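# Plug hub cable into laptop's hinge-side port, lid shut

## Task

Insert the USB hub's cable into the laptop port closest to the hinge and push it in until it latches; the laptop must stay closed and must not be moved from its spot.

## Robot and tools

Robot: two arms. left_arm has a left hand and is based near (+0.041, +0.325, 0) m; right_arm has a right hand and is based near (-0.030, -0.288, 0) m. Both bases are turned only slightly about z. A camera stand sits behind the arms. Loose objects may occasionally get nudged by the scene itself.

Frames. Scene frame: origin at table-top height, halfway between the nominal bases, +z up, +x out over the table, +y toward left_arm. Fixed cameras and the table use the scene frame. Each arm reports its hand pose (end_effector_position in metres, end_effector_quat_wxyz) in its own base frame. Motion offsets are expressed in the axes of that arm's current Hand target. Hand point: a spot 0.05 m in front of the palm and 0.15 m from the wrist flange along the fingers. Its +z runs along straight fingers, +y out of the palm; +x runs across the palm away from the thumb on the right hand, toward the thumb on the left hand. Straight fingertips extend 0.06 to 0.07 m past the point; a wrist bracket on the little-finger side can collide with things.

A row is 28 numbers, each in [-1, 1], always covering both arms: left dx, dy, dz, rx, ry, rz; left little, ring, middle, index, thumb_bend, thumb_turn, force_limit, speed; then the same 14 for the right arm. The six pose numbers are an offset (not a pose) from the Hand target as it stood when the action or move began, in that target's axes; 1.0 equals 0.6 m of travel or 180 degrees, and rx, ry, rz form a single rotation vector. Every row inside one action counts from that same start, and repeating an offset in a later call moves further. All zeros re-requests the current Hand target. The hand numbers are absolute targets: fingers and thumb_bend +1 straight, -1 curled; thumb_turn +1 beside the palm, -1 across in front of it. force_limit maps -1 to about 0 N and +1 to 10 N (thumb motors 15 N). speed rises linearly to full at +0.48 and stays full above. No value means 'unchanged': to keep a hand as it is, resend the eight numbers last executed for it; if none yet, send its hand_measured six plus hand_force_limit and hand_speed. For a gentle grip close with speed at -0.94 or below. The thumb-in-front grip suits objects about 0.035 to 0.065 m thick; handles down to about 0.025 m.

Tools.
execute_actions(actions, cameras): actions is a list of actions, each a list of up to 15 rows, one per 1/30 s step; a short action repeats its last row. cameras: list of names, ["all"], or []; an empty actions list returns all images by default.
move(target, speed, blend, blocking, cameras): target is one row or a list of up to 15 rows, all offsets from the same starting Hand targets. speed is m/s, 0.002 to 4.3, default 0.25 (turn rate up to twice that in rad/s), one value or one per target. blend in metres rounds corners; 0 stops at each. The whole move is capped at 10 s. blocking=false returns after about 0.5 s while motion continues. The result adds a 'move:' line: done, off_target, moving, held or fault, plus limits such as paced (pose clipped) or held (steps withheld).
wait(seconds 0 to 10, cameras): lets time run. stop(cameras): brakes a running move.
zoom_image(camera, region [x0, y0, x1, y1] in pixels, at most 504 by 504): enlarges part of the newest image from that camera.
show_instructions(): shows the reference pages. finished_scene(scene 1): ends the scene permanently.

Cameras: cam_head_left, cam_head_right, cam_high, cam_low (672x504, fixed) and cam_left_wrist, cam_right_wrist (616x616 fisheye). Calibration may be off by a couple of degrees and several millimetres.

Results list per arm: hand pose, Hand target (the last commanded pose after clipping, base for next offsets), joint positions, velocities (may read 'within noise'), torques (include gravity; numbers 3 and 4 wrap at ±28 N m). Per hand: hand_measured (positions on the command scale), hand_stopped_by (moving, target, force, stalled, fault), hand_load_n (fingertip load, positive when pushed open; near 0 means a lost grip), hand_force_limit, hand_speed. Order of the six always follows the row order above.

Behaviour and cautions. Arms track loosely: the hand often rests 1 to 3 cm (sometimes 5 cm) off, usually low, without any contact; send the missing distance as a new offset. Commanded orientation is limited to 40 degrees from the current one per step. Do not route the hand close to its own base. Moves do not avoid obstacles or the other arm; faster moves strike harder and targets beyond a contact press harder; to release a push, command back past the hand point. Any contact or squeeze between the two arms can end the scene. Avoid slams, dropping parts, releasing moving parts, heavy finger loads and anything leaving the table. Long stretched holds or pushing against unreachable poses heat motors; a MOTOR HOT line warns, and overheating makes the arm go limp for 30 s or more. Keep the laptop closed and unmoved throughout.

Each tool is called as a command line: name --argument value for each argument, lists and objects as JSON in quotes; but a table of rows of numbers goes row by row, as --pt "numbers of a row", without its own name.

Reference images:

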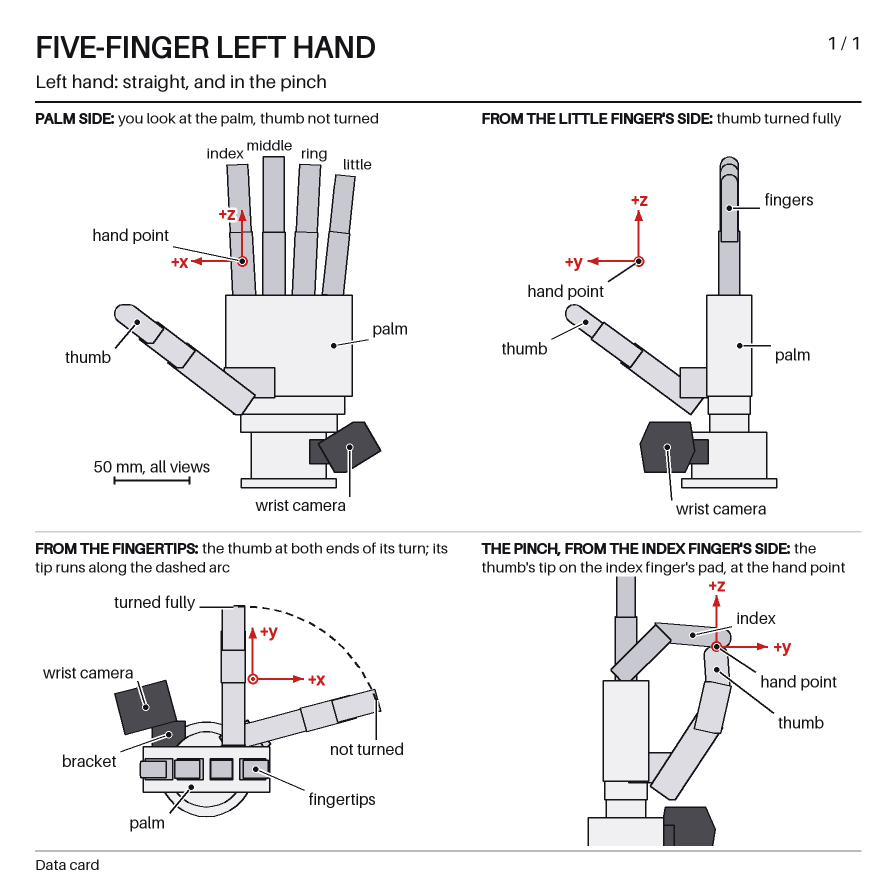

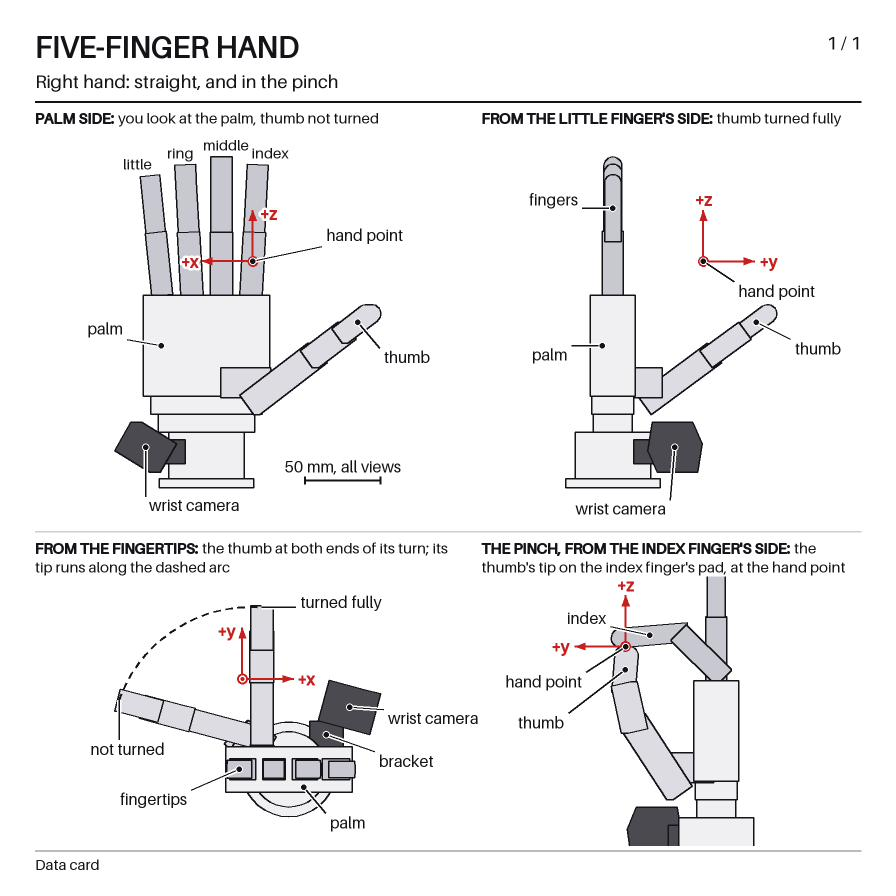

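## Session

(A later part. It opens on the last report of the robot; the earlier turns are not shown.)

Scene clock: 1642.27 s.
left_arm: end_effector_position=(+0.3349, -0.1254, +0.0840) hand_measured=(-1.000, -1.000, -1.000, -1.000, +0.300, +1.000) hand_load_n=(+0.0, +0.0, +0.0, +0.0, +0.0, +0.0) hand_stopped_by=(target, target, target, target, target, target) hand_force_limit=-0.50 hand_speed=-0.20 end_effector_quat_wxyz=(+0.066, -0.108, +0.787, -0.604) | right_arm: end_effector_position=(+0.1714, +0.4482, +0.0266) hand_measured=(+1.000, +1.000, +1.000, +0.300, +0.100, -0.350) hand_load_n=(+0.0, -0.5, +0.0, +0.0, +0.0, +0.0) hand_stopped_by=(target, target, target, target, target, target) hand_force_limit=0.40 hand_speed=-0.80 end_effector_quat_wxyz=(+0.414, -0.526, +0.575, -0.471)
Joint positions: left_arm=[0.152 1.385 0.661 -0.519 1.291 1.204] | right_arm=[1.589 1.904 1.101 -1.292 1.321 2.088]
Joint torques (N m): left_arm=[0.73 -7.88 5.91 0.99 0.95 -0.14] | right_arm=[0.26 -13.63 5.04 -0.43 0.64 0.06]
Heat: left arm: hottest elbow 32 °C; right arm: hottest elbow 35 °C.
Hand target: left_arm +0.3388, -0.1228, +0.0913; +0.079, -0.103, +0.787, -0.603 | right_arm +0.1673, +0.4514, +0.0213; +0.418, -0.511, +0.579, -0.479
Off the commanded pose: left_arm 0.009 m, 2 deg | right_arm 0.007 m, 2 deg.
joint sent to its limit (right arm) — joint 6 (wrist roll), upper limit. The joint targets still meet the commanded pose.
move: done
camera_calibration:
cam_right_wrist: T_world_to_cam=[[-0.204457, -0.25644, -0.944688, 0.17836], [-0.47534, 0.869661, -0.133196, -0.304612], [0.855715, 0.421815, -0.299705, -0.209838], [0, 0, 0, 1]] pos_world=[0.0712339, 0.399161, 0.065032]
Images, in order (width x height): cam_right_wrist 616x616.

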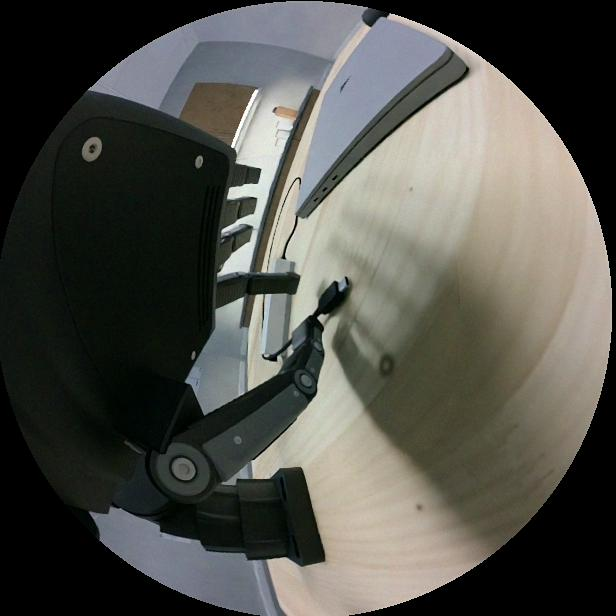

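move --target '[0,0,0,0,0,0,-1,-1,-1,-1,0.3,1,-0.5,-0.2,0.0117,0.0048,0.0013,0,0,0,1,1,1,0.3,0.1,-0.35,0.4,-0.8]' --speed 0.04 --cameras '["cam_right_wrist"]'

zoom_image --camera "cam_right_wrist" --region '[290, 255, 370, 335]'

Scene clock: 1652.70 s.
left_arm: end_effector_position=(+0.3349, -0.1254, +0.0840) hand_measured=(-1.000, -1.000, -1.000, -1.000, +0.300, +1.000) hand_load_n=(+0.0, +0.0, +0.0, +0.5, +0.0, -0.5) hand_stopped_by=(target, target, target, target, target, target) hand_force_limit=-0.50 hand_speed=-0.20 end_effector_quat_wxyz=(+0.066, -0.108, +0.787, -0.604) | right_arm: end_effector_position=(+0.1708, +0.4411, +0.0207) hand_measured=(+1.000, +1.000, +1.000, +0.300, +0.100, -0.350) hand_load_n=(+0.0, +0.0, +0.0, +0.0, +0.5, +0.0) hand_stopped_by=(target, target, target, target, target, target) hand_force_limit=0.40 hand_speed=-0.80 end_effector_quat_wxyz=(-0.412, +0.528, -0.573, +0.472)
Joint positions: left_arm=[0.152 1.385 0.661 -0.519 1.291 1.204] | right_arm=[1.591 1.904 1.078 -1.276 1.32 2.088]
Joint torques (N m): left_arm=[0.79 -7.88 5.94 0.98 0.93 -0.14] | right_arm=[0.32 -14.33 4.74 -0.49 0.63 0.06]
Heat: left arm: hottest elbow 32 °C; right arm: hottest elbow 35 °C.
Hand target: left_arm +0.3388, -0.1228, +0.0913; +0.079, -0.103, +0.787, -0.603 | right_arm +0.1666, +0.4445, +0.0184; -0.418, +0.511, -0.579, +0.479
Off the commanded pose: left_arm 0.009 m, 2 deg | right_arm 0.006 m, 2 deg.
joint sent to its limit (right arm) — joint 6 (wrist roll), upper limit. The joint targets still meet the commanded pose.
move: done
camera_calibration:
cam_right_wrist: T_world_to_cam=[[-0.204736, -0.262789, -0.942881, 0.173782], [-0.476403, 0.868243, -0.138541, -0.298532], [0.855057, 0.420828, -0.302954, -0.207448], [0, 0, 0, 1]] pos_world=[0.0707375, 0.392166, 0.0596498]
Images, in order (width x height): cam_right_wrist 616x616.

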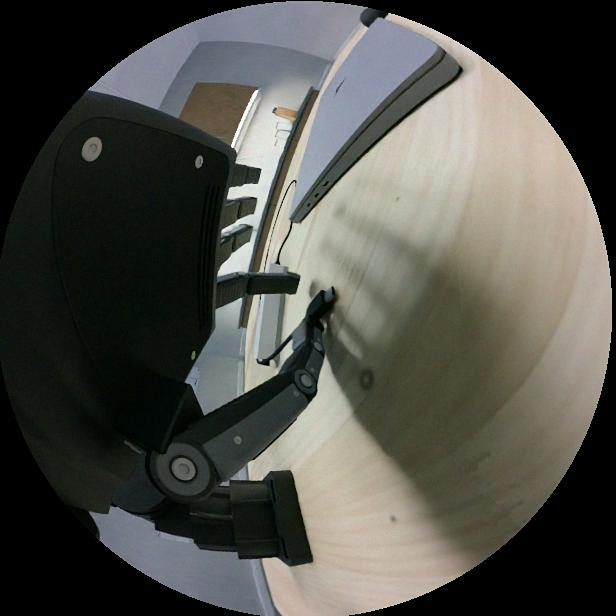

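Scaled by 6.300 from the camera's 616x616 image, which has a finer 880x880 frame.

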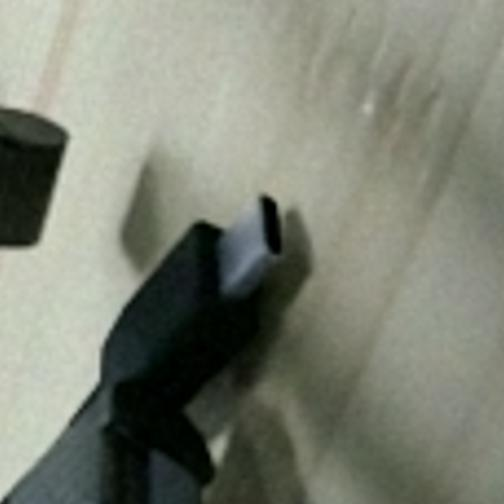

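move --target '[0,0,0,0,0,0,-1,-1,-1,-1,0.3,1,-0.5,-0.2,-0.0025,0.0075,0.001,0,0,0,1,1,1,0.3,0.1,-0.35,0.4,-0.8]' --speed 0.03 --cameras '["cam_right_wrist"]'

zoom_image --camera "cam_right_wrist" --region '[290, 255, 370, 335]'

Scene clock: 1659.27 s.
left_arm: end_effector_position=(+0.3349, -0.1254, +0.0840) hand_measured=(-1.000, -1.000, -1.000, -1.000, +0.300, +1.000) hand_load_n=(+0.0, +0.0, +0.5, +0.0, +0.0, -0.5) hand_stopped_by=(target, target, target, target, target, target) hand_force_limit=-0.50 hand_speed=-0.20 end_effector_quat_wxyz=(+0.066, -0.108, +0.787, -0.604) | right_arm: end_effector_position=(+0.1707, +0.4423, +0.0193) hand_measured=(+1.000, +1.000, +1.000, +0.300, +0.100, -0.350) hand_load_n=(+0.0, +0.0, +0.0, +0.0, +0.0, +0.0) hand_stopped_by=(target, target, target, target, target, target) hand_force_limit=0.40 hand_speed=-0.80 end_effector_quat_wxyz=(+0.414, -0.527, +0.575, -0.471)
Joint positions: left_arm=[0.152 1.385 0.661 -0.519 1.291 1.204] | right_arm=[1.591 1.906 1.078 -1.267 1.32 2.088]
Joint torques (N m): left_arm=[0.79 -8 5.97 1.02 0.94 -0.14] | right_arm=[0.26 -13.74 4.96 -0.53 0.64 0.06]
Heat: left arm: hottest elbow 32 °C; right arm: hottest elbow 35 °C.
Hand target: left_arm +0.3388, -0.1228, +0.0913; +0.079, -0.103, +0.787, -0.603 | right_arm +0.1665, +0.4460, +0.0138; +0.418, -0.511, +0.579, -0.479
Off the commanded pose: left_arm 0.009 m, 2 deg | right_arm 0.008 m, 2 deg.
joint sent to its limit (right arm) — joint 6 (wrist roll), upper limit. The joint targets still meet the commanded pose.
move: done
camera_calibration:
cam_right_wrist: T_world_to_cam=[[-0.204815, -0.256688, -0.944543, 0.170129], [-0.476451, 0.869103, -0.132873, -0.30029], [0.855012, 0.422814, -0.300304, -0.209315], [0, 0, 0, 1]] pos_world=[0.0707378, 0.393154, 0.0579358]
Images, in order (width x height): cam_right_wrist 616x616.

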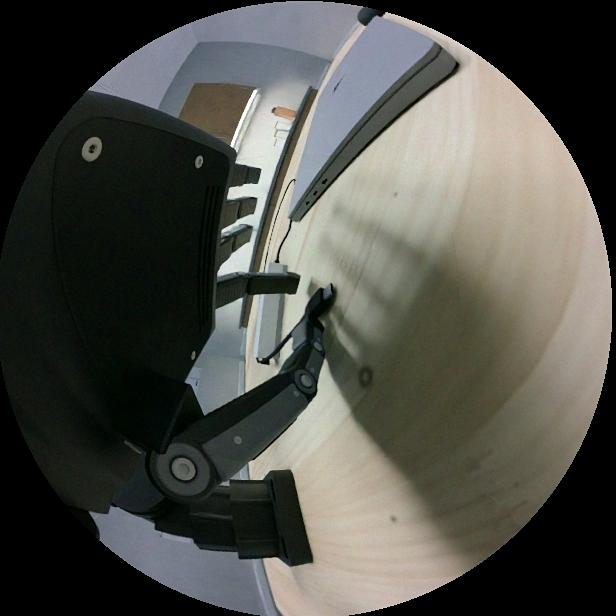

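Scaled by 6.300 from the camera's 616x616 image, which has a finer 880x880 frame.

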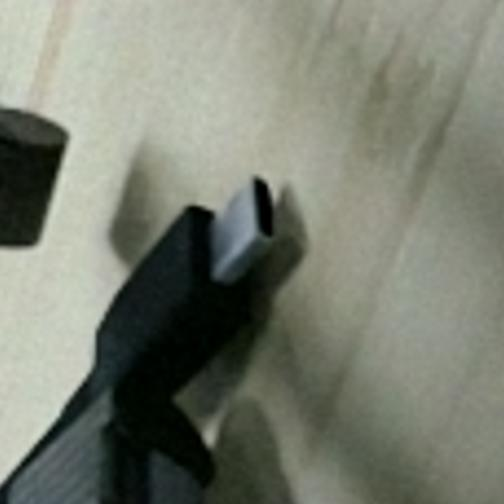

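move --target '[0,0,0,0,0,0,-1,-1,-1,-1,0.3,1,-0.5,-0.2,0,0.0049,0.001,0,0,0,1,1,1,0.3,0.1,-0.35,0.4,-0.8]' --speed 0.03 --cameras '["cam_right_wrist"]'

zoom_image --camera "cam_right_wrist" --region '[290, 255, 370, 335]'

Scene clock: 1666.20 s.
left_arm: end_effector_position=(+0.3349, -0.1254, +0.0840) hand_measured=(-1.000, -1.000, -1.000, -1.000, +0.300, +1.000) hand_load_n=(+0.0, +0.0, +0.0, +0.0, +0.0, -0.5) hand_stopped_by=(target, target, target, target, target, target) hand_force_limit=-0.50 hand_speed=-0.20 end_effector_quat_wxyz=(+0.066, -0.108, +0.787, -0.604) | right_arm: end_effector_position=(+0.1707, +0.4431, +0.0184) hand_measured=(+1.000, +1.000, +1.000, +0.300, +0.100, -0.350) hand_load_n=(+0.0, +0.0, +0.0, +0.0, -1.0, +0.0) hand_stopped_by=(target, target, target, target, target, target) hand_force_limit=0.40 hand_speed=-0.80 end_effector_quat_wxyz=(+0.415, -0.526, +0.576, -0.469)
Joint positions: left_arm=[0.152 1.385 0.661 -0.519 1.291 1.204] | right_arm=[1.591 1.908 1.078 -1.261 1.32 2.089]
Joint torques (N m): left_arm=[0.73 -7.94 5.94 0.98 0.95 -0.15] | right_arm=[0.26 -13.27 4.83 -0.5 0.64 0.06]
Heat: left arm: hottest elbow 32 °C; right arm: hottest elbow 35 °C.
Hand target: left_arm +0.3388, -0.1228, +0.0913; +0.079, -0.103, +0.787, -0.603 | right_arm +0.1665, +0.4460, +0.0109; +0.418, -0.511, +0.579, -0.479
Off the commanded pose: left_arm 0.009 m, 2 deg | right_arm 0.009 m, 2 deg.
joint sent to its limit (right arm) — joint 6 (wrist roll), upper limit. The joint targets still meet the commanded pose.
move: done
camera_calibration:
cam_right_wrist: T_world_to_cam=[[-0.20487, -0.252681, -0.945611, 0.167626], [-0.47634, 0.869717, -0.1292, -0.301425], [0.855061, 0.423963, -0.298541, -0.210484], [0, 0, 0, 1]] pos_world=[0.0707375, 0.393748, 0.0567264]
Images, in order (width x height): cam_right_wrist 616x616.

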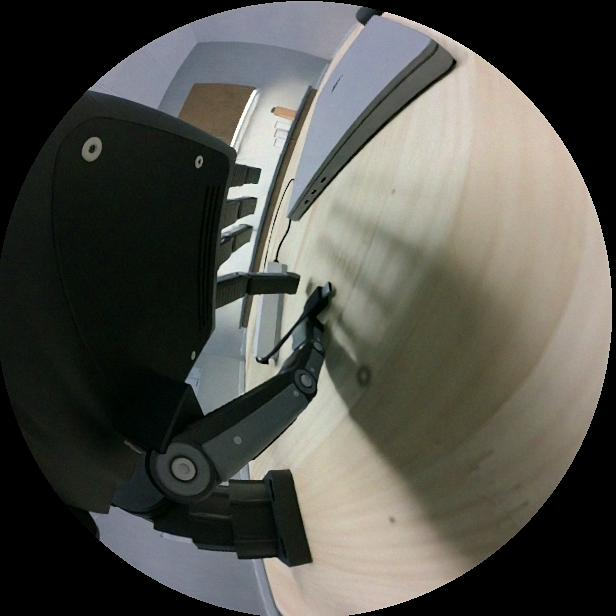

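Scaled by 6.300 from the camera's 616x616 image, which has a finer 880x880 frame.

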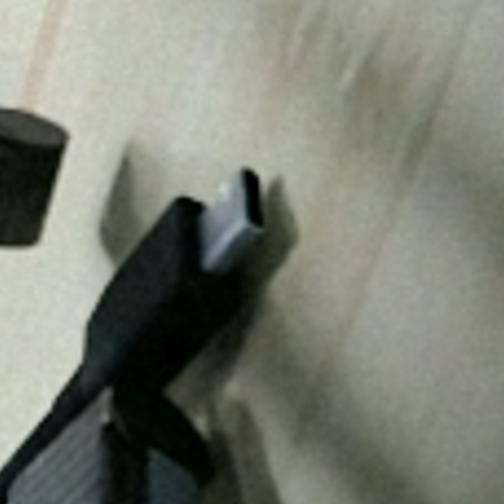

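move --target '[0,0,0,0,0,0,-1,-1,-1,-1,0.3,1,-0.5,-0.2,0,0,0,0,0,0,1,1,1,-0.2,0.1,-0.35,-0.4,-0.9]' --speed 0.03 --cameras '["cam_right_wrist"]'

zoom_image --camera "cam_right_wrist" --region '[290, 255, 370, 335]'

Scene clock: 1671.53 s.
left_arm: end_effector_position=(+0.3349, -0.1254, +0.0840) hand_measured=(-1.000, -1.000, -1.000, -1.000, +0.300, +1.000) hand_load_n=(+0.0, +0.0, +0.0, +0.0, +0.0, +0.0) hand_stopped_by=(target, target, target, target, target, target) hand_force_limit=-0.50 hand_speed=-0.20 end_effector_quat_wxyz=(+0.066, -0.108, +0.787, -0.604) | right_arm: end_effector_position=(+0.1715, +0.4443, +0.0200) hand_measured=(+1.000, +1.000, +1.000, -0.070, +0.100, -0.350) hand_load_n=(+0.0, +0.0, +0.0, +3.0, +0.5, +0.0) hand_stopped_by=(target, target, target, force, target, target) hand_force_limit=-0.40 hand_speed=-0.90 end_effector_quat_wxyz=(+0.420, -0.523, +0.575, -0.469)
Joint positions: left_arm=[0.152 1.385 0.661 -0.519 1.291 1.204] | right_arm=[1.591 1.908 1.078 -1.261 1.329 2.096]
Joint torques (N m): left_arm=[0.73 -7.94 5.91 0.98 0.94 -0.15] | right_arm=[0.26 -13.27 4.85 -0.38 0.33 -0.02]
Heat: left arm: hottest elbow 32 °C; right arm: hottest elbow 34 °C.
Hand target: left_arm +0.3388, -0.1228, +0.0913; +0.079, -0.103, +0.787, -0.603 | right_arm +0.1665, +0.4460, +0.0108; +0.418, -0.511, +0.579, -0.479
Off the commanded pose: left_arm 0.009 m, 2 deg | right_arm 0.011 m, 2 deg.
joint sent to its limit (right arm) — joint 6 (wrist roll), upper limit. The joint targets still meet the commanded pose.
move: off_target (right_arm)
camera_calibration:
cam_right_wrist: T_world_to_cam=[[-0.196179, -0.246118, -0.949179, 0.165326], [-0.477675, 0.869354, -0.126693, -0.301576], [0.856353, 0.428544, -0.288113, -0.21364], [0, 0, 0, 1]] pos_world=[0.0713295, 0.39442, 0.0571641]
Images, in order (width x height): cam_right_wrist 616x616.

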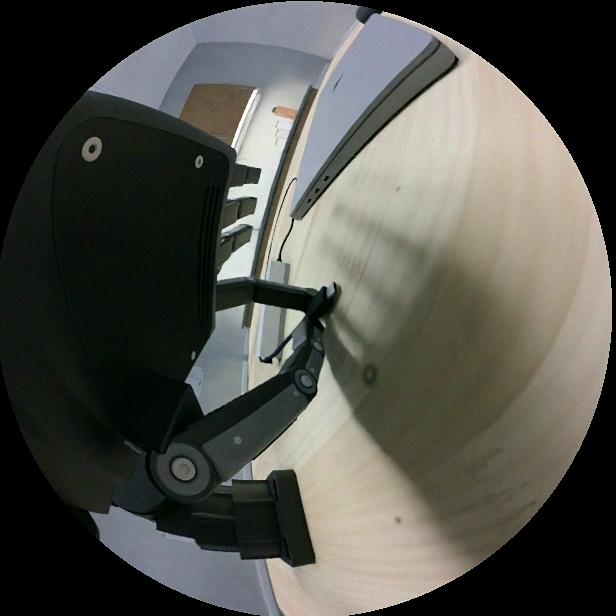

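Scaled by 6.300 from the camera's 616x616 image, which has a finer 880x880 frame.

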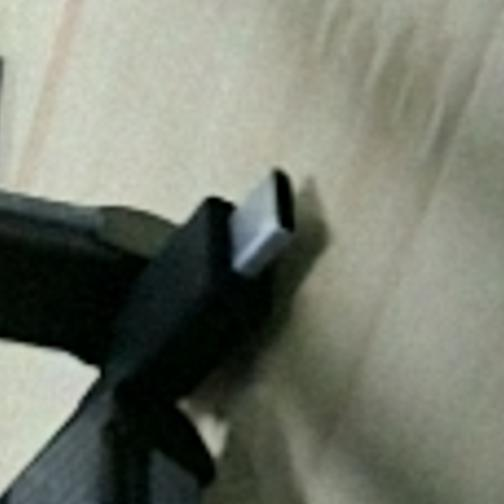

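move --pt "0 0 0 0 0 0 -1 -1 -1 -1 0.3 1 -0.5 -0.2 0 0 0 0 0 0 1 1 1 -0.25 0.1 -0.35 -0.05 -0.9" --pt "0 0 0 0 0 0 -1 -1 -1 -1 0.3 1 -0.5 -0.2 0 0 0 0 0 0 1 1 1 -0.2 0.1 -0.35 0.15 -0.93" --speed 0.03 --cameras '["cam_right_wrist"]'

zoom_image --camera "cam_right_wrist" --region '[290, 255, 370, 335]'

Scene clock: 1683.33 s.
left_arm: end_effector_position=(+0.3349, -0.1254, +0.0840) hand_measured=(-1.000, -1.000, -1.000, -1.000, +0.300, +1.000) hand_load_n=(+0.0, +0.0, +0.0, +0.0, +0.0, +0.0) hand_stopped_by=(target, target, target, target, target, target) hand_force_limit=-0.50 hand_speed=-0.20 end_effector_quat_wxyz=(+0.066, -0.108, +0.787, -0.604) | right_arm: end_effector_position=(+0.1716, +0.4444, +0.0201) hand_measured=(+1.000, +1.000, +1.000, -0.082, +0.100, -0.350) hand_load_n=(+0.0, +0.0, +0.0, +5.5, +2.0, +0.0) hand_stopped_by=(target, target, target, force, target, target) hand_force_limit=0.15 hand_speed=-0.93 end_effector_quat_wxyz=(+0.420, -0.523, +0.575, -0.469)
Joint positions: left_arm=[0.152 1.385 0.661 -0.519 1.291 1.204] | right_arm=[1.591 1.908 1.078 -1.261 1.329 2.097]
Joint torques (N m): left_arm=[0.73 -8.06 5.93 0.95 0.93 -0.15] | right_arm=[0.21 -13.27 4.85 -0.39 0.32 -0.02]
Heat: left arm: hottest elbow 32 °C; right arm: hottest elbow 34 °C.
Hand target: left_arm +0.3388, -0.1228, +0.0913; +0.079, -0.103, +0.787, -0.603 | right_arm +0.1665, +0.4460, +0.0109; +0.418, -0.511, +0.579, -0.479
Off the commanded pose: left_arm 0.009 m, 2 deg | right_arm 0.011 m, 2 deg.
joint sent to its limit (right arm) — joint 6 (wrist roll), upper limit. The joint targets still meet the commanded pose.
move: off_target (right_arm); target 2's new numbers were sent with right_arm's hand 0.011 m and 2 deg from that target
camera_calibration:
cam_right_wrist: T_world_to_cam=[[-0.195842, -0.245403, -0.949433, 0.165055], [-0.477693, 0.869417, -0.126186, -0.301715], [0.85642, 0.428825, -0.287496, -0.213834], [0, 0, 0, 1]] pos_world=[0.0713291, 0.394518, 0.0571605]
Images, in order (width x height): cam_right_wrist 616x616.

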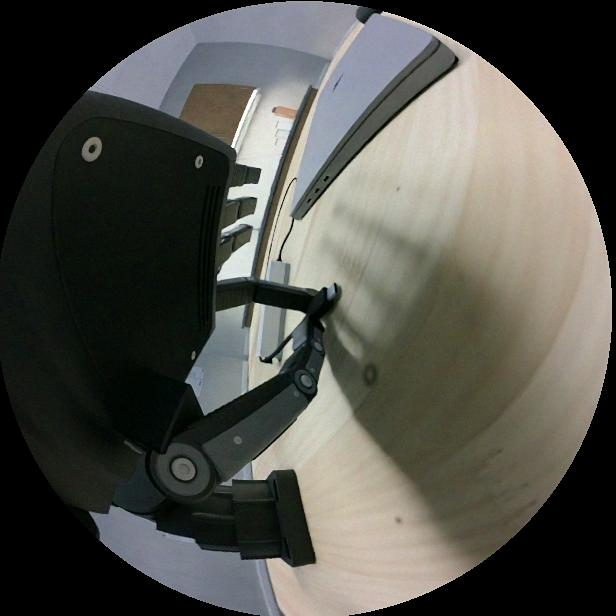

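Scaled by 6.300 from the camera's 616x616 image, which has a finer 880x880 frame.

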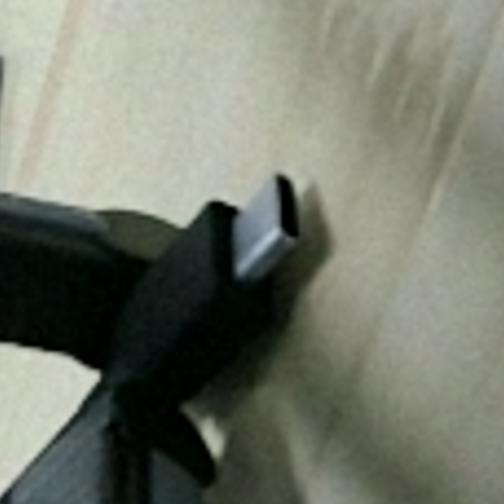

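move --target '[0,0,0,0,0,0,-1,-1,-1,-1,0.3,1,-0.5,-0.2,0,0,0,0,0,0,1,1,1,-0.25,0.1,-0.35,0.4,-0.95]' --speed 0.03 --cameras '["cam_right_wrist"]'

zoom_image --camera "cam_right_wrist" --region '[290, 255, 370, 335]'

Scene clock: 1693.53 s.
left_arm: end_effector_position=(+0.3349, -0.1254, +0.0840) hand_measured=(-1.000, -1.000, -1.000, -1.000, +0.300, +1.000) hand_load_n=(+0.0, +0.0, +0.0, +0.0, +0.0, -0.5) hand_stopped_by=(target, target, target, target, target, target) hand_force_limit=-0.50 hand_speed=-0.20 end_effector_quat_wxyz=(+0.066, -0.108, +0.787, -0.604) | right_arm: end_effector_position=(+0.1716, +0.4444, +0.0201) hand_measured=(+1.000, +1.000, +1.000, -0.090, +0.100, -0.350) hand_load_n=(+0.0, +0.0, +0.0, +7.5, +3.0, +0.0) hand_stopped_by=(target, target, target, force, target, target) hand_force_limit=0.40 hand_speed=-0.95 end_effector_quat_wxyz=(+0.420, -0.523, +0.575, -0.469)
Joint positions: left_arm=[0.152 1.385 0.661 -0.519 1.291 1.204] | right_arm=[1.591 1.908 1.078 -1.261 1.329 2.098]
Joint torques (N m): left_arm=[0.79 -8.12 5.91 0.98 0.94 -0.13] | right_arm=[0.26 -13.33 4.86 -0.36 0.32 -0.03]
Heat: left arm: hottest elbow 32 °C; right arm: hottest elbow 34 °C.
Hand target: left_arm +0.3388, -0.1228, +0.0913; +0.079, -0.103, +0.787, -0.603 | right_arm +0.1665, +0.4460, +0.0108; +0.418, -0.511, +0.579, -0.479
Off the commanded pose: left_arm 0.009 m, 2 deg | right_arm 0.011 m, 2 deg.
joint sent to its limit (right arm) — joint 6 (wrist roll), upper limit. The joint targets still meet the commanded pose.
move: off_target (right_arm)
camera_calibration:
cam_right_wrist: T_world_to_cam=[[-0.195816, -0.245028, -0.949535, 0.16491], [-0.477564, 0.86953, -0.125898, -0.301785], [0.856498, 0.428811, -0.287284, -0.213846], [0, 0, 0, 1]] pos_world=[0.0713287, 0.394519, 0.0571594]
Images, in order (width x height): cam_right_wrist 616x616.

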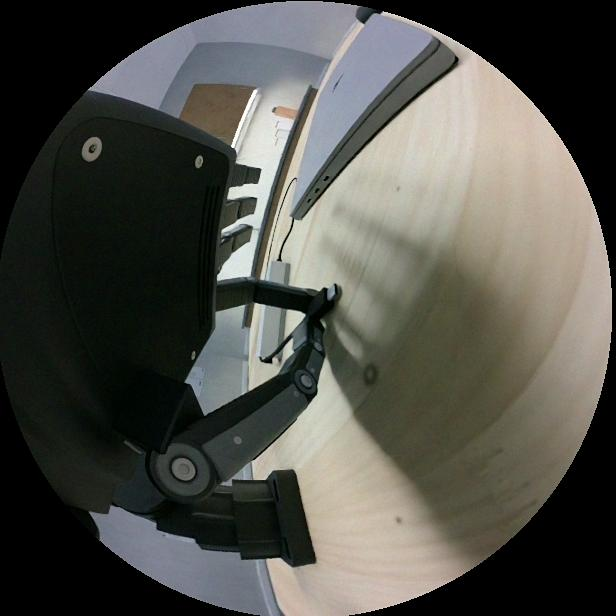

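Scaled by 6.300 from the camera's 616x616 image, which has a finer 880x880 frame.

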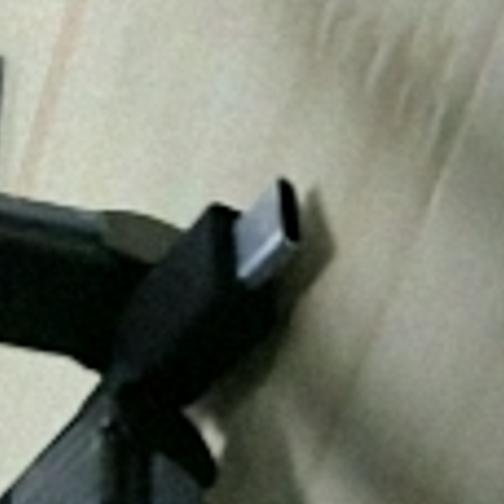

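move --target '[0,0,0,0,0,0,-1,-1,-1,-1,0.3,1,-0.5,-0.2,0.0003,-0.0573,-0.0112,0,0,0,1,1,1,-0.25,0.1,-0.35,0.4,-0.95]' --speed 0.025 --cameras '["cam_right_wrist","cam_left_wrist"]'

zoom_image --camera "cam_right_wrist" --region '[290, 255, 370, 335]'

Scene clock: 1698.80 s.
left_arm: end_effector_position=(+0.3349, -0.1254, +0.0840) hand_measured=(-1.000, -1.000, -1.000, -1.000, +0.300, +1.000) hand_load_n=(+0.0, +0.0, +0.0, +0.0, +0.0, +0.0) hand_stopped_by=(target, target, target, target, target, target) hand_force_limit=-0.50 hand_speed=-0.20 end_effector_quat_wxyz=(+0.066, -0.108, +0.787, -0.604) | right_arm: end_effector_position=(+0.1710, +0.4363, +0.0294) hand_measured=(+1.000, +1.000, +1.000, -0.090, +0.100, -0.350) hand_load_n=(+0.0, +0.0, -0.5, +6.5, +3.0, +0.0) hand_stopped_by=(target, target, target, force, target, target) hand_force_limit=0.40 hand_speed=-0.95 end_effector_quat_wxyz=(-0.408, +0.530, -0.569, +0.478)
Joint positions: left_arm=[0.152 1.385 0.661 -0.519 1.291 1.204] | right_arm=[1.591 1.887 1.078 -1.32 1.32 2.099]
Joint torques (N m): left_arm=[0.73 -8 5.96 0.98 0.95 -0.14] | right_arm=[0.15 -17.08 6.35 -1.4 0.61 -0.04]
Heat: left arm: hottest elbow 32 °C; right arm: hottest elbow 34 °C.
Hand target: left_arm +0.3388, -0.1228, +0.0913; +0.079, -0.103, +0.787, -0.603 | right_arm +0.1666, +0.4460, +0.0458; -0.418, +0.511, -0.579, +0.479
Off the commanded pose: left_arm 0.009 m, 2 deg | right_arm 0.020 m, 3 deg.
joint sent to its limit (right arm) — joint 6 (wrist roll), upper limit. The joint targets still meet the commanded pose.
move: off_target (right_arm)
camera_calibration:
cam_left_wrist: T_world_to_cam=[[-0.109501, -0.307221, 0.945317, -0.081491], [-0.951784, 0.306587, -0.0106114, 0.360605], [-0.286562, -0.900899, -0.325979, 0.12633], [0, 0, 0, 1]] pos_world=[0.370496, -0.0217818, 0.122042]
cam_right_wrist: T_world_to_cam=[[-0.20372, -0.278461, -0.938593, 0.187273], [-0.47428, 0.866763, -0.154209, -0.292254], [0.856479, 0.41374, -0.308645, -0.199991], [0, 0, 0, 1]] pos_world=[0.0708297, 0.388208, 0.0689786]
Images, in order (width x height): cam_left_wrist 616x616, cam_right_wrist 616x616.

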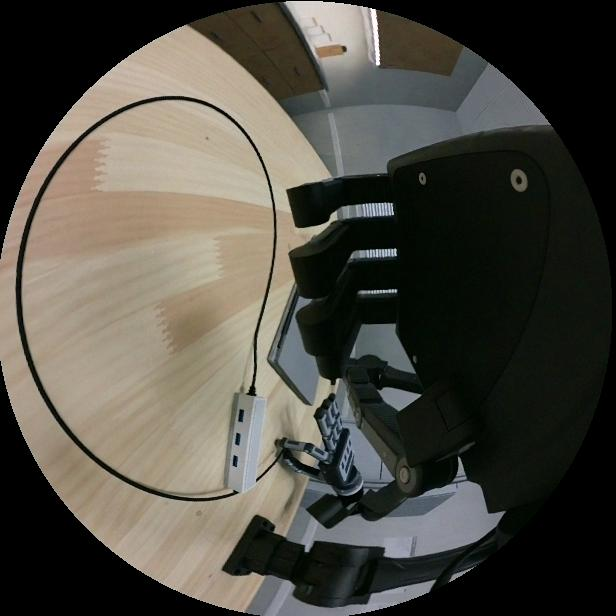

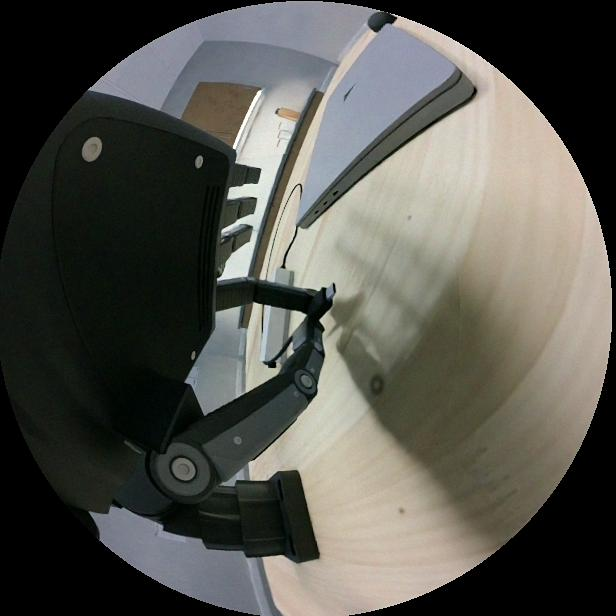

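Scaled by 6.300 from the camera's 616x616 image, which has a finer 880x880 frame.

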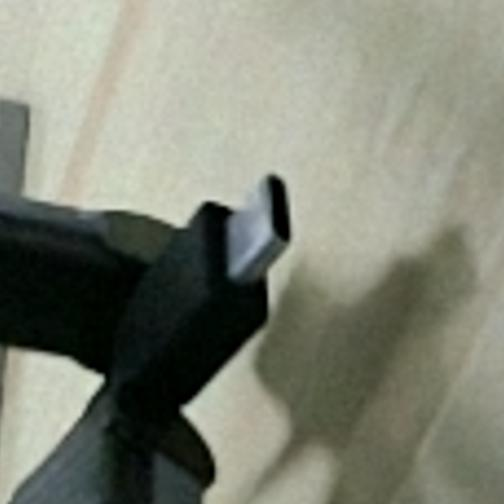

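execute_actions --actions '[]' --cameras '["cam_head_left","cam_left_wrist","cam_low"]'

zoom_image --camera "cam_head_left" --region '[230, 240, 280, 290]'

zoom_image --camera "cam_left_wrist" --region '[215, 460, 275, 520]'

Scene clock: 1719.20 s.
left_arm: end_effector_position=(+0.3349, -0.1254, +0.0840) hand_measured=(-1.000, -1.000, -1.000, -1.000, +0.300, +1.000) hand_load_n=(+0.0, +0.0, +0.0, +0.0, +0.0, -0.5) hand_stopped_by=(target, target, target, target, target, target) hand_force_limit=-0.50 hand_speed=-0.20 end_effector_quat_wxyz=(+0.066, -0.108, +0.787, -0.604) | right_arm: end_effector_position=(+0.1710, +0.4362, +0.0294) hand_measured=(+1.000, +1.000, +1.000, -0.090, +0.100, -0.350) hand_load_n=(+0.0, +0.0, +0.0, +6.0, +3.5, +0.0) hand_stopped_by=(target, target, target, force, target, target) hand_force_limit=0.40 hand_speed=-0.95 end_effector_quat_wxyz=(-0.407, +0.530, -0.569, +0.478)
Joint positions: left_arm=[0.152 1.385 0.661 -0.519 1.291 1.204] | right_arm=[1.591 1.887 1.078 -1.321 1.32 2.099]
Joint velocities: within noise
Joint torques (N m): left_arm=[0.79 -8.12 5.91 0.95 0.94 -0.15] | right_arm=[0.21 -16.97 6.32 -1.35 0.61 -0.04]
Heat: left arm: hottest elbow 32 °C; right arm: hottest elbow 34 °C.
Hand target: left_arm +0.3388, -0.1228, +0.0913; +0.079, -0.103, +0.787, -0.603 | right_arm +0.1666, +0.4460, +0.0458; -0.418, +0.511, -0.579, +0.479
Off the commanded pose: left_arm 0.009 m, 2 deg | right_arm 0.020 m, 3 deg.
camera_calibration:
cam_left_wrist: T_world_to_cam=[[-0.109501, -0.307221, 0.945317, -0.081491], [-0.951784, 0.306587, -0.0106114, 0.360605], [-0.286562, -0.900899, -0.325979, 0.12633], [0, 0, 0, 1]] pos_world=[0.370496, -0.0217818, 0.122042]
Images, in order (width x height): cam_head_left 672x504, cam_low 672x504, cam_left_wrist 616x616.

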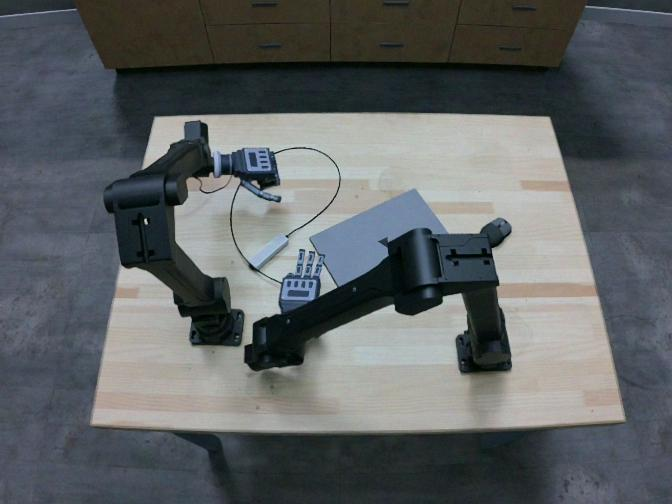

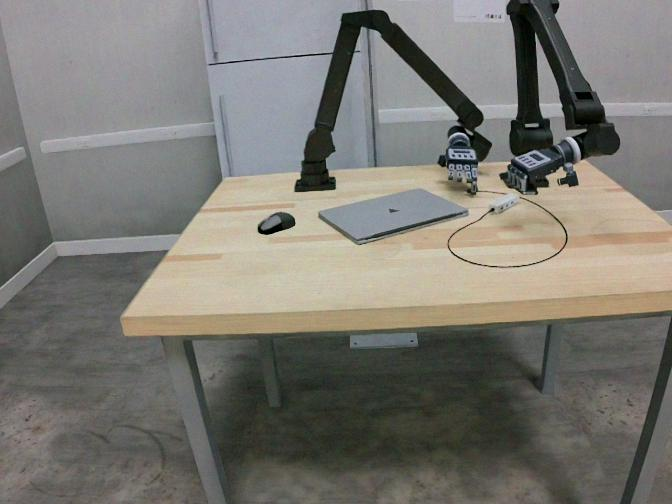

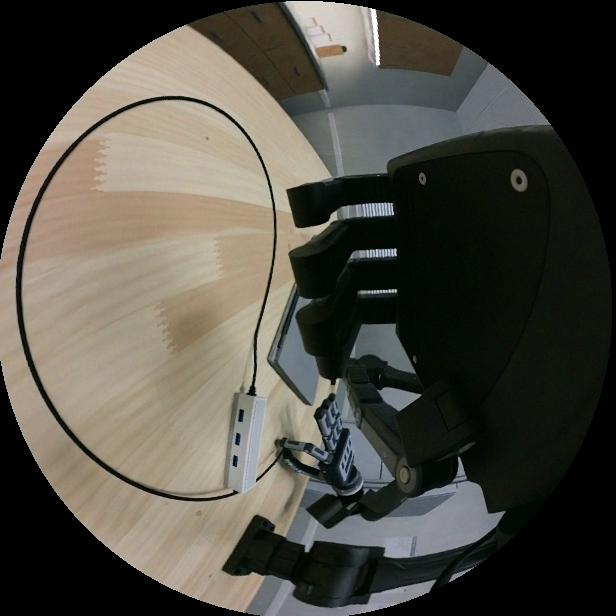

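Scaled by 10.080 from the camera's 672x504 image, which has a finer 960x720 frame.

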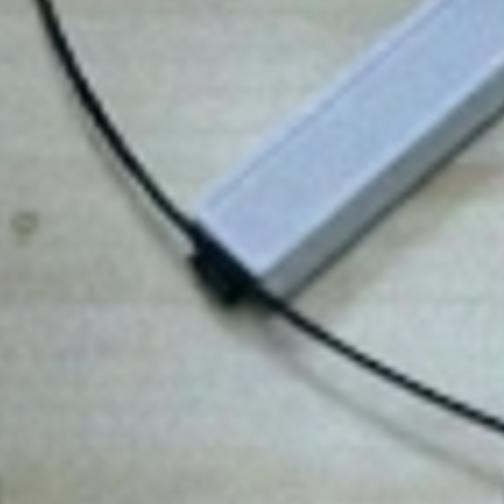

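Scaled by 8.400 from the camera's 616x616 image, which has a finer 880x880 frame.

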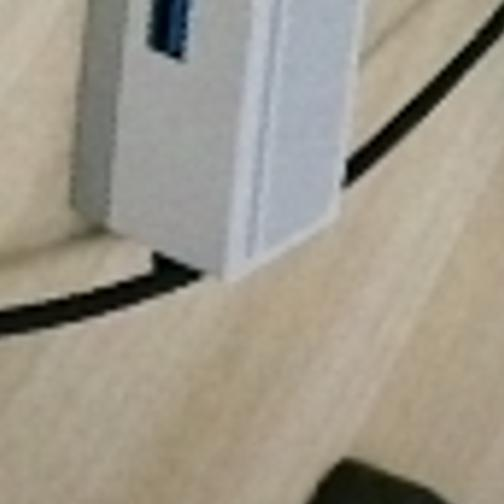

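move --target '[0,0,0,0,0,0,-1,-1,-1,-1,0.3,1,-0.5,-0.2,-0.0431,0.0105,-0.0551,0,0,0,1,1,1,-0.25,0.1,-0.35,0.4,-0.95]' --speed 0.04 --cameras '["cam_right_wrist","cam_left_wrist"]'

zoom_image --camera "cam_left_wrist" --region '[200, 420, 300, 520]'

zoom_image --camera "cam_right_wrist" --region '[290, 255, 370, 335]'

Scene clock: 1736.77 s.
left_arm: end_effector_position=(+0.3349, -0.1254, +0.0840) hand_measured=(-1.000, -1.000, -1.000, -1.000, +0.300, +1.000) hand_load_n=(+0.0, +0.0, +0.0, +0.0, +0.0, +0.0) hand_stopped_by=(target, target, target, target, target, target) hand_force_limit=-0.50 hand_speed=-0.20 end_effector_quat_wxyz=(+0.066, -0.108, +0.787, -0.604) | right_arm: end_effector_position=(+0.1414, +0.4647, +0.0426) hand_measured=(+1.000, +1.000, +1.000, -0.090, +0.100, -0.350) hand_load_n=(+0.0, +0.0, +0.0, +6.0, +3.5, +1.0) hand_stopped_by=(target, target, target, force, target, target) hand_force_limit=0.40 hand_speed=-0.95 end_effector_quat_wxyz=(-0.414, +0.544, -0.571, +0.455)
Joint positions: left_arm=[0.152 1.385 0.661 -0.519 1.291 1.204] | right_arm=[1.647 1.887 1.149 -1.367 1.285 2.099]
Joint torques (N m): left_arm=[0.73 -8 5.91 0.95 0.95 -0.15] | right_arm=[0.03 -14.33 7.87 -1.18 0.63 -0.04]
Heat: left arm: hottest elbow 32 °C; right arm: hottest elbow 35 °C.
Hand target: left_arm +0.3388, -0.1228, +0.0913; +0.079, -0.103, +0.787, -0.603 | right_arm +0.1365, +0.4758, +0.0458; -0.418, +0.511, -0.579, +0.479
Off the commanded pose: left_arm 0.009 m, 2 deg | right_arm 0.013 m, 5 deg.
joint sent to its limit (right arm) — joint 6 (wrist roll), upper limit. The joint targets are off in orientation, not in position.
move: off_target (right_arm)
camera_calibration:
cam_left_wrist: T_world_to_cam=[[-0.109501, -0.307221, 0.945317, -0.081491], [-0.951784, 0.306587, -0.0106114, 0.360605], [-0.286562, -0.900899, -0.325979, 0.12633], [0, 0, 0, 1]] pos_world=[0.370496, -0.0217818, 0.122042]
cam_right_wrist: T_world_to_cam=[[-0.222807, -0.265083, -0.93813, 0.197981], [-0.511541, 0.850983, -0.118966, -0.317869], [0.829869, 0.453386, -0.325206, -0.196257], [0, 0, 0, 1]] pos_world=[0.0443763, 0.411962, 0.084092]
Images, in order (width x height): cam_left_wrist 616x616, cam_right_wrist 616x616.

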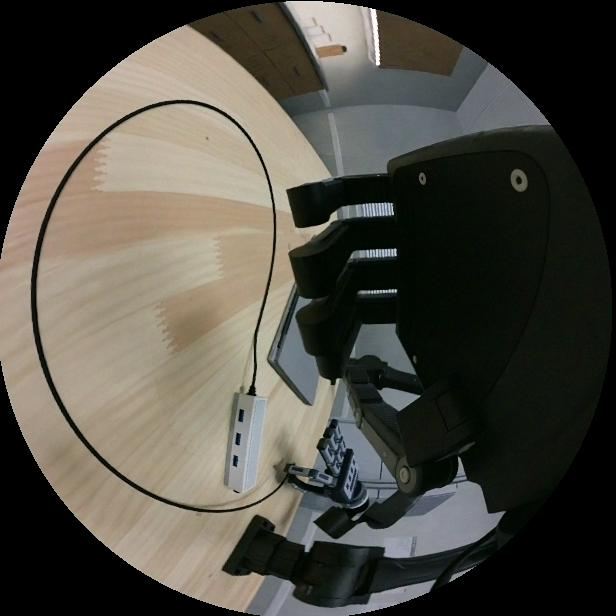

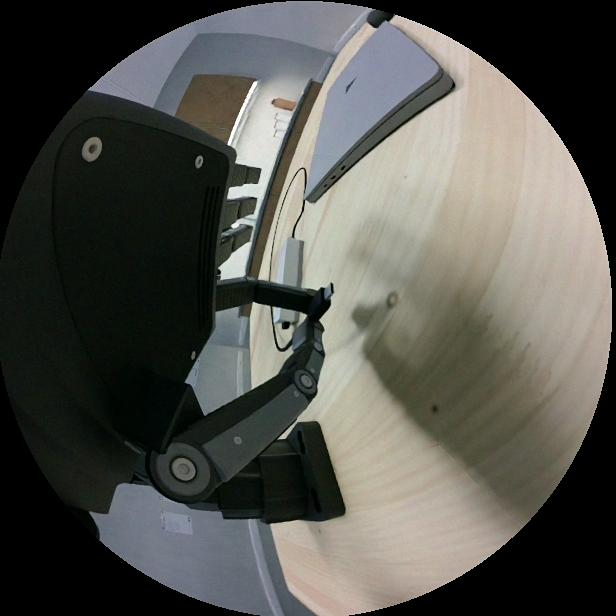

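Scaled by 5.040 from the camera's 616x616 image, which has a finer 880x880 frame.

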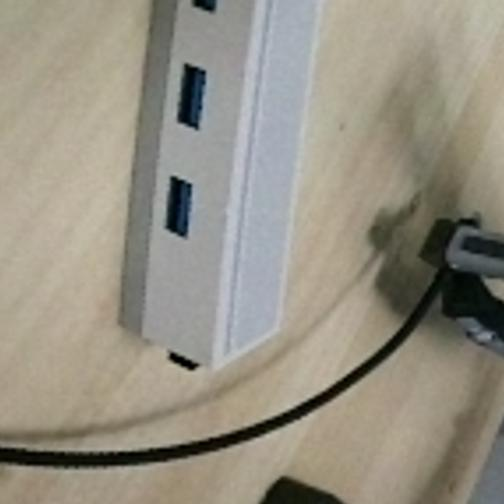

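Scaled by 6.300 from the camera's 616x616 image, which has a finer 880x880 frame.

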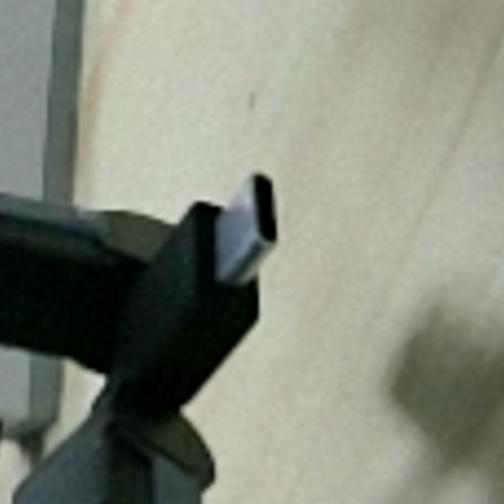

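move --target '[0,0,0,0,0,0,-1,-1,-1,-1,0.3,1,-0.5,-0.2,0.0630,-0.0202,0.1047,0.0005,-0.0818,-0.0161,1,1,1,-0.25,0.1,-0.35,0.4,-0.95]' --speed 0.05 --cameras '["cam_right_wrist","cam_left_wrist"]'

zoom_image --camera "cam_left_wrist" --region '[200, 400, 300, 500]'

zoom_image --camera "cam_right_wrist" --region '[290, 255, 370, 335]'

Scene clock: 1757.30 s.
left_arm: end_effector_position=(+0.3349, -0.1254, +0.0840) hand_measured=(-1.000, -1.000, -1.000, -1.000, +0.300, +1.000) hand_load_n=(+0.0, +0.0, +0.0, +0.0, +0.0, -0.5) hand_stopped_by=(target, target, target, target, target, target) hand_force_limit=-0.50 hand_speed=-0.20 end_effector_quat_wxyz=(+0.066, -0.108, +0.787, -0.604) | right_arm: end_effector_position=(+0.1912, +0.4270, +0.0335) hand_measured=(+1.000, +1.000, +1.000, -0.090, +0.100, -0.350) hand_load_n=(+0.0, +0.0, +0.0, +6.0, +3.0, +0.5) hand_stopped_by=(target, target, target, force, target, target) hand_force_limit=0.40 hand_speed=-0.95 end_effector_quat_wxyz=(-0.468, +0.591, -0.501, +0.426)
Joint positions: left_arm=[0.152 1.385 0.661 -0.519 1.291 1.204] | right_arm=[1.523 1.632 0.66 0.112 1.304 0.807]
Joint torques (N m): left_arm=[0.67 -8.18 5.96 0.98 0.94 -0.15] | right_arm=[-1.2 -13.33 5.18 1.22 0.58 -0.16]
Heat: left arm: hottest elbow 32 °C; right arm: hottest elbow 34 °C.
Hand target: left_arm +0.3388, -0.1228, +0.0913; +0.079, -0.103, +0.787, -0.603 | right_arm +0.1951, +0.4303, +0.0460; -0.477, +0.582, -0.507, +0.420
Off the commanded pose: left_arm 0.009 m, 2 deg | right_arm 0.013 m, 2 deg.
move: off_target (right_arm)
camera_calibration:
cam_left_wrist: T_world_to_cam=[[-0.109501, -0.307221, 0.945317, -0.081491], [-0.951784, 0.306587, -0.0106114, 0.360605], [-0.286562, -0.900899, -0.325979, 0.12633], [0, 0, 0, 1]] pos_world=[0.370496, -0.0217818, 0.122042]
cam_right_wrist: T_world_to_cam=[[-0.121873, -0.31041, -0.942758, 0.190838], [-0.666711, 0.729249, -0.153923, -0.178574], [0.735285, 0.609788, -0.295829, -0.273219], [0, 0, 0, 1]] pos_world=[0.105095, 0.356068, 0.0716009]
Images, in order (width x height): cam_left_wrist 616x616, cam_right_wrist 616x616.

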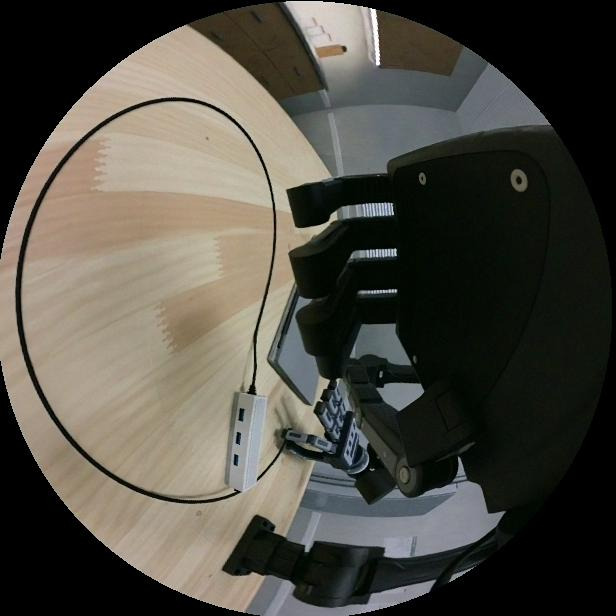

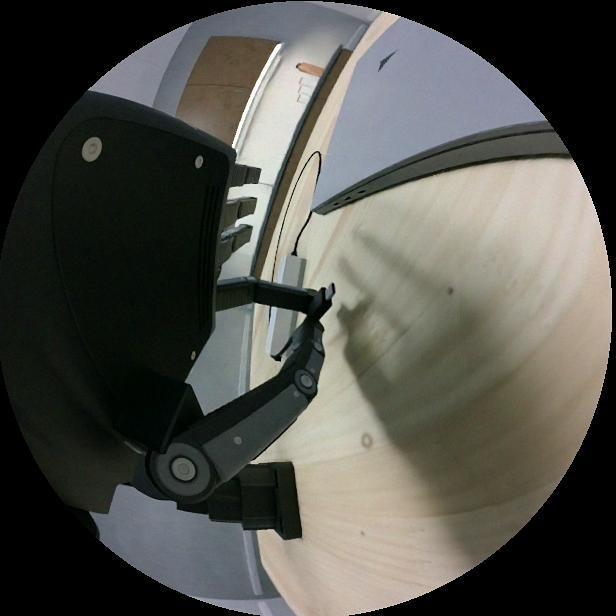

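Scaled by 5.040 from the camera's 616x616 image, which has a finer 880x880 frame.

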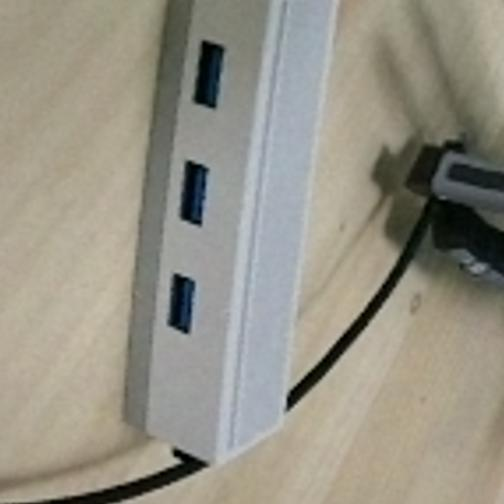

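Scaled by 6.300 from the camera's 616x616 image, which has a finer 880x880 frame.

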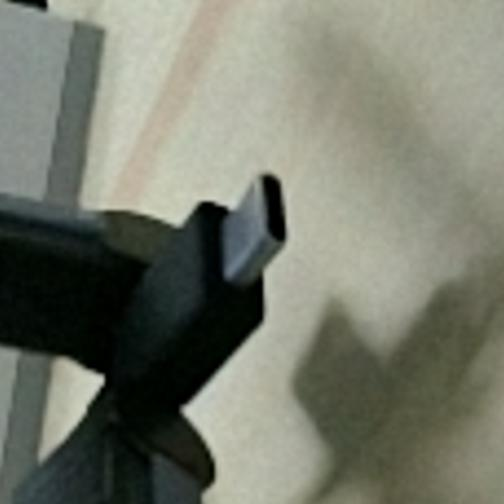

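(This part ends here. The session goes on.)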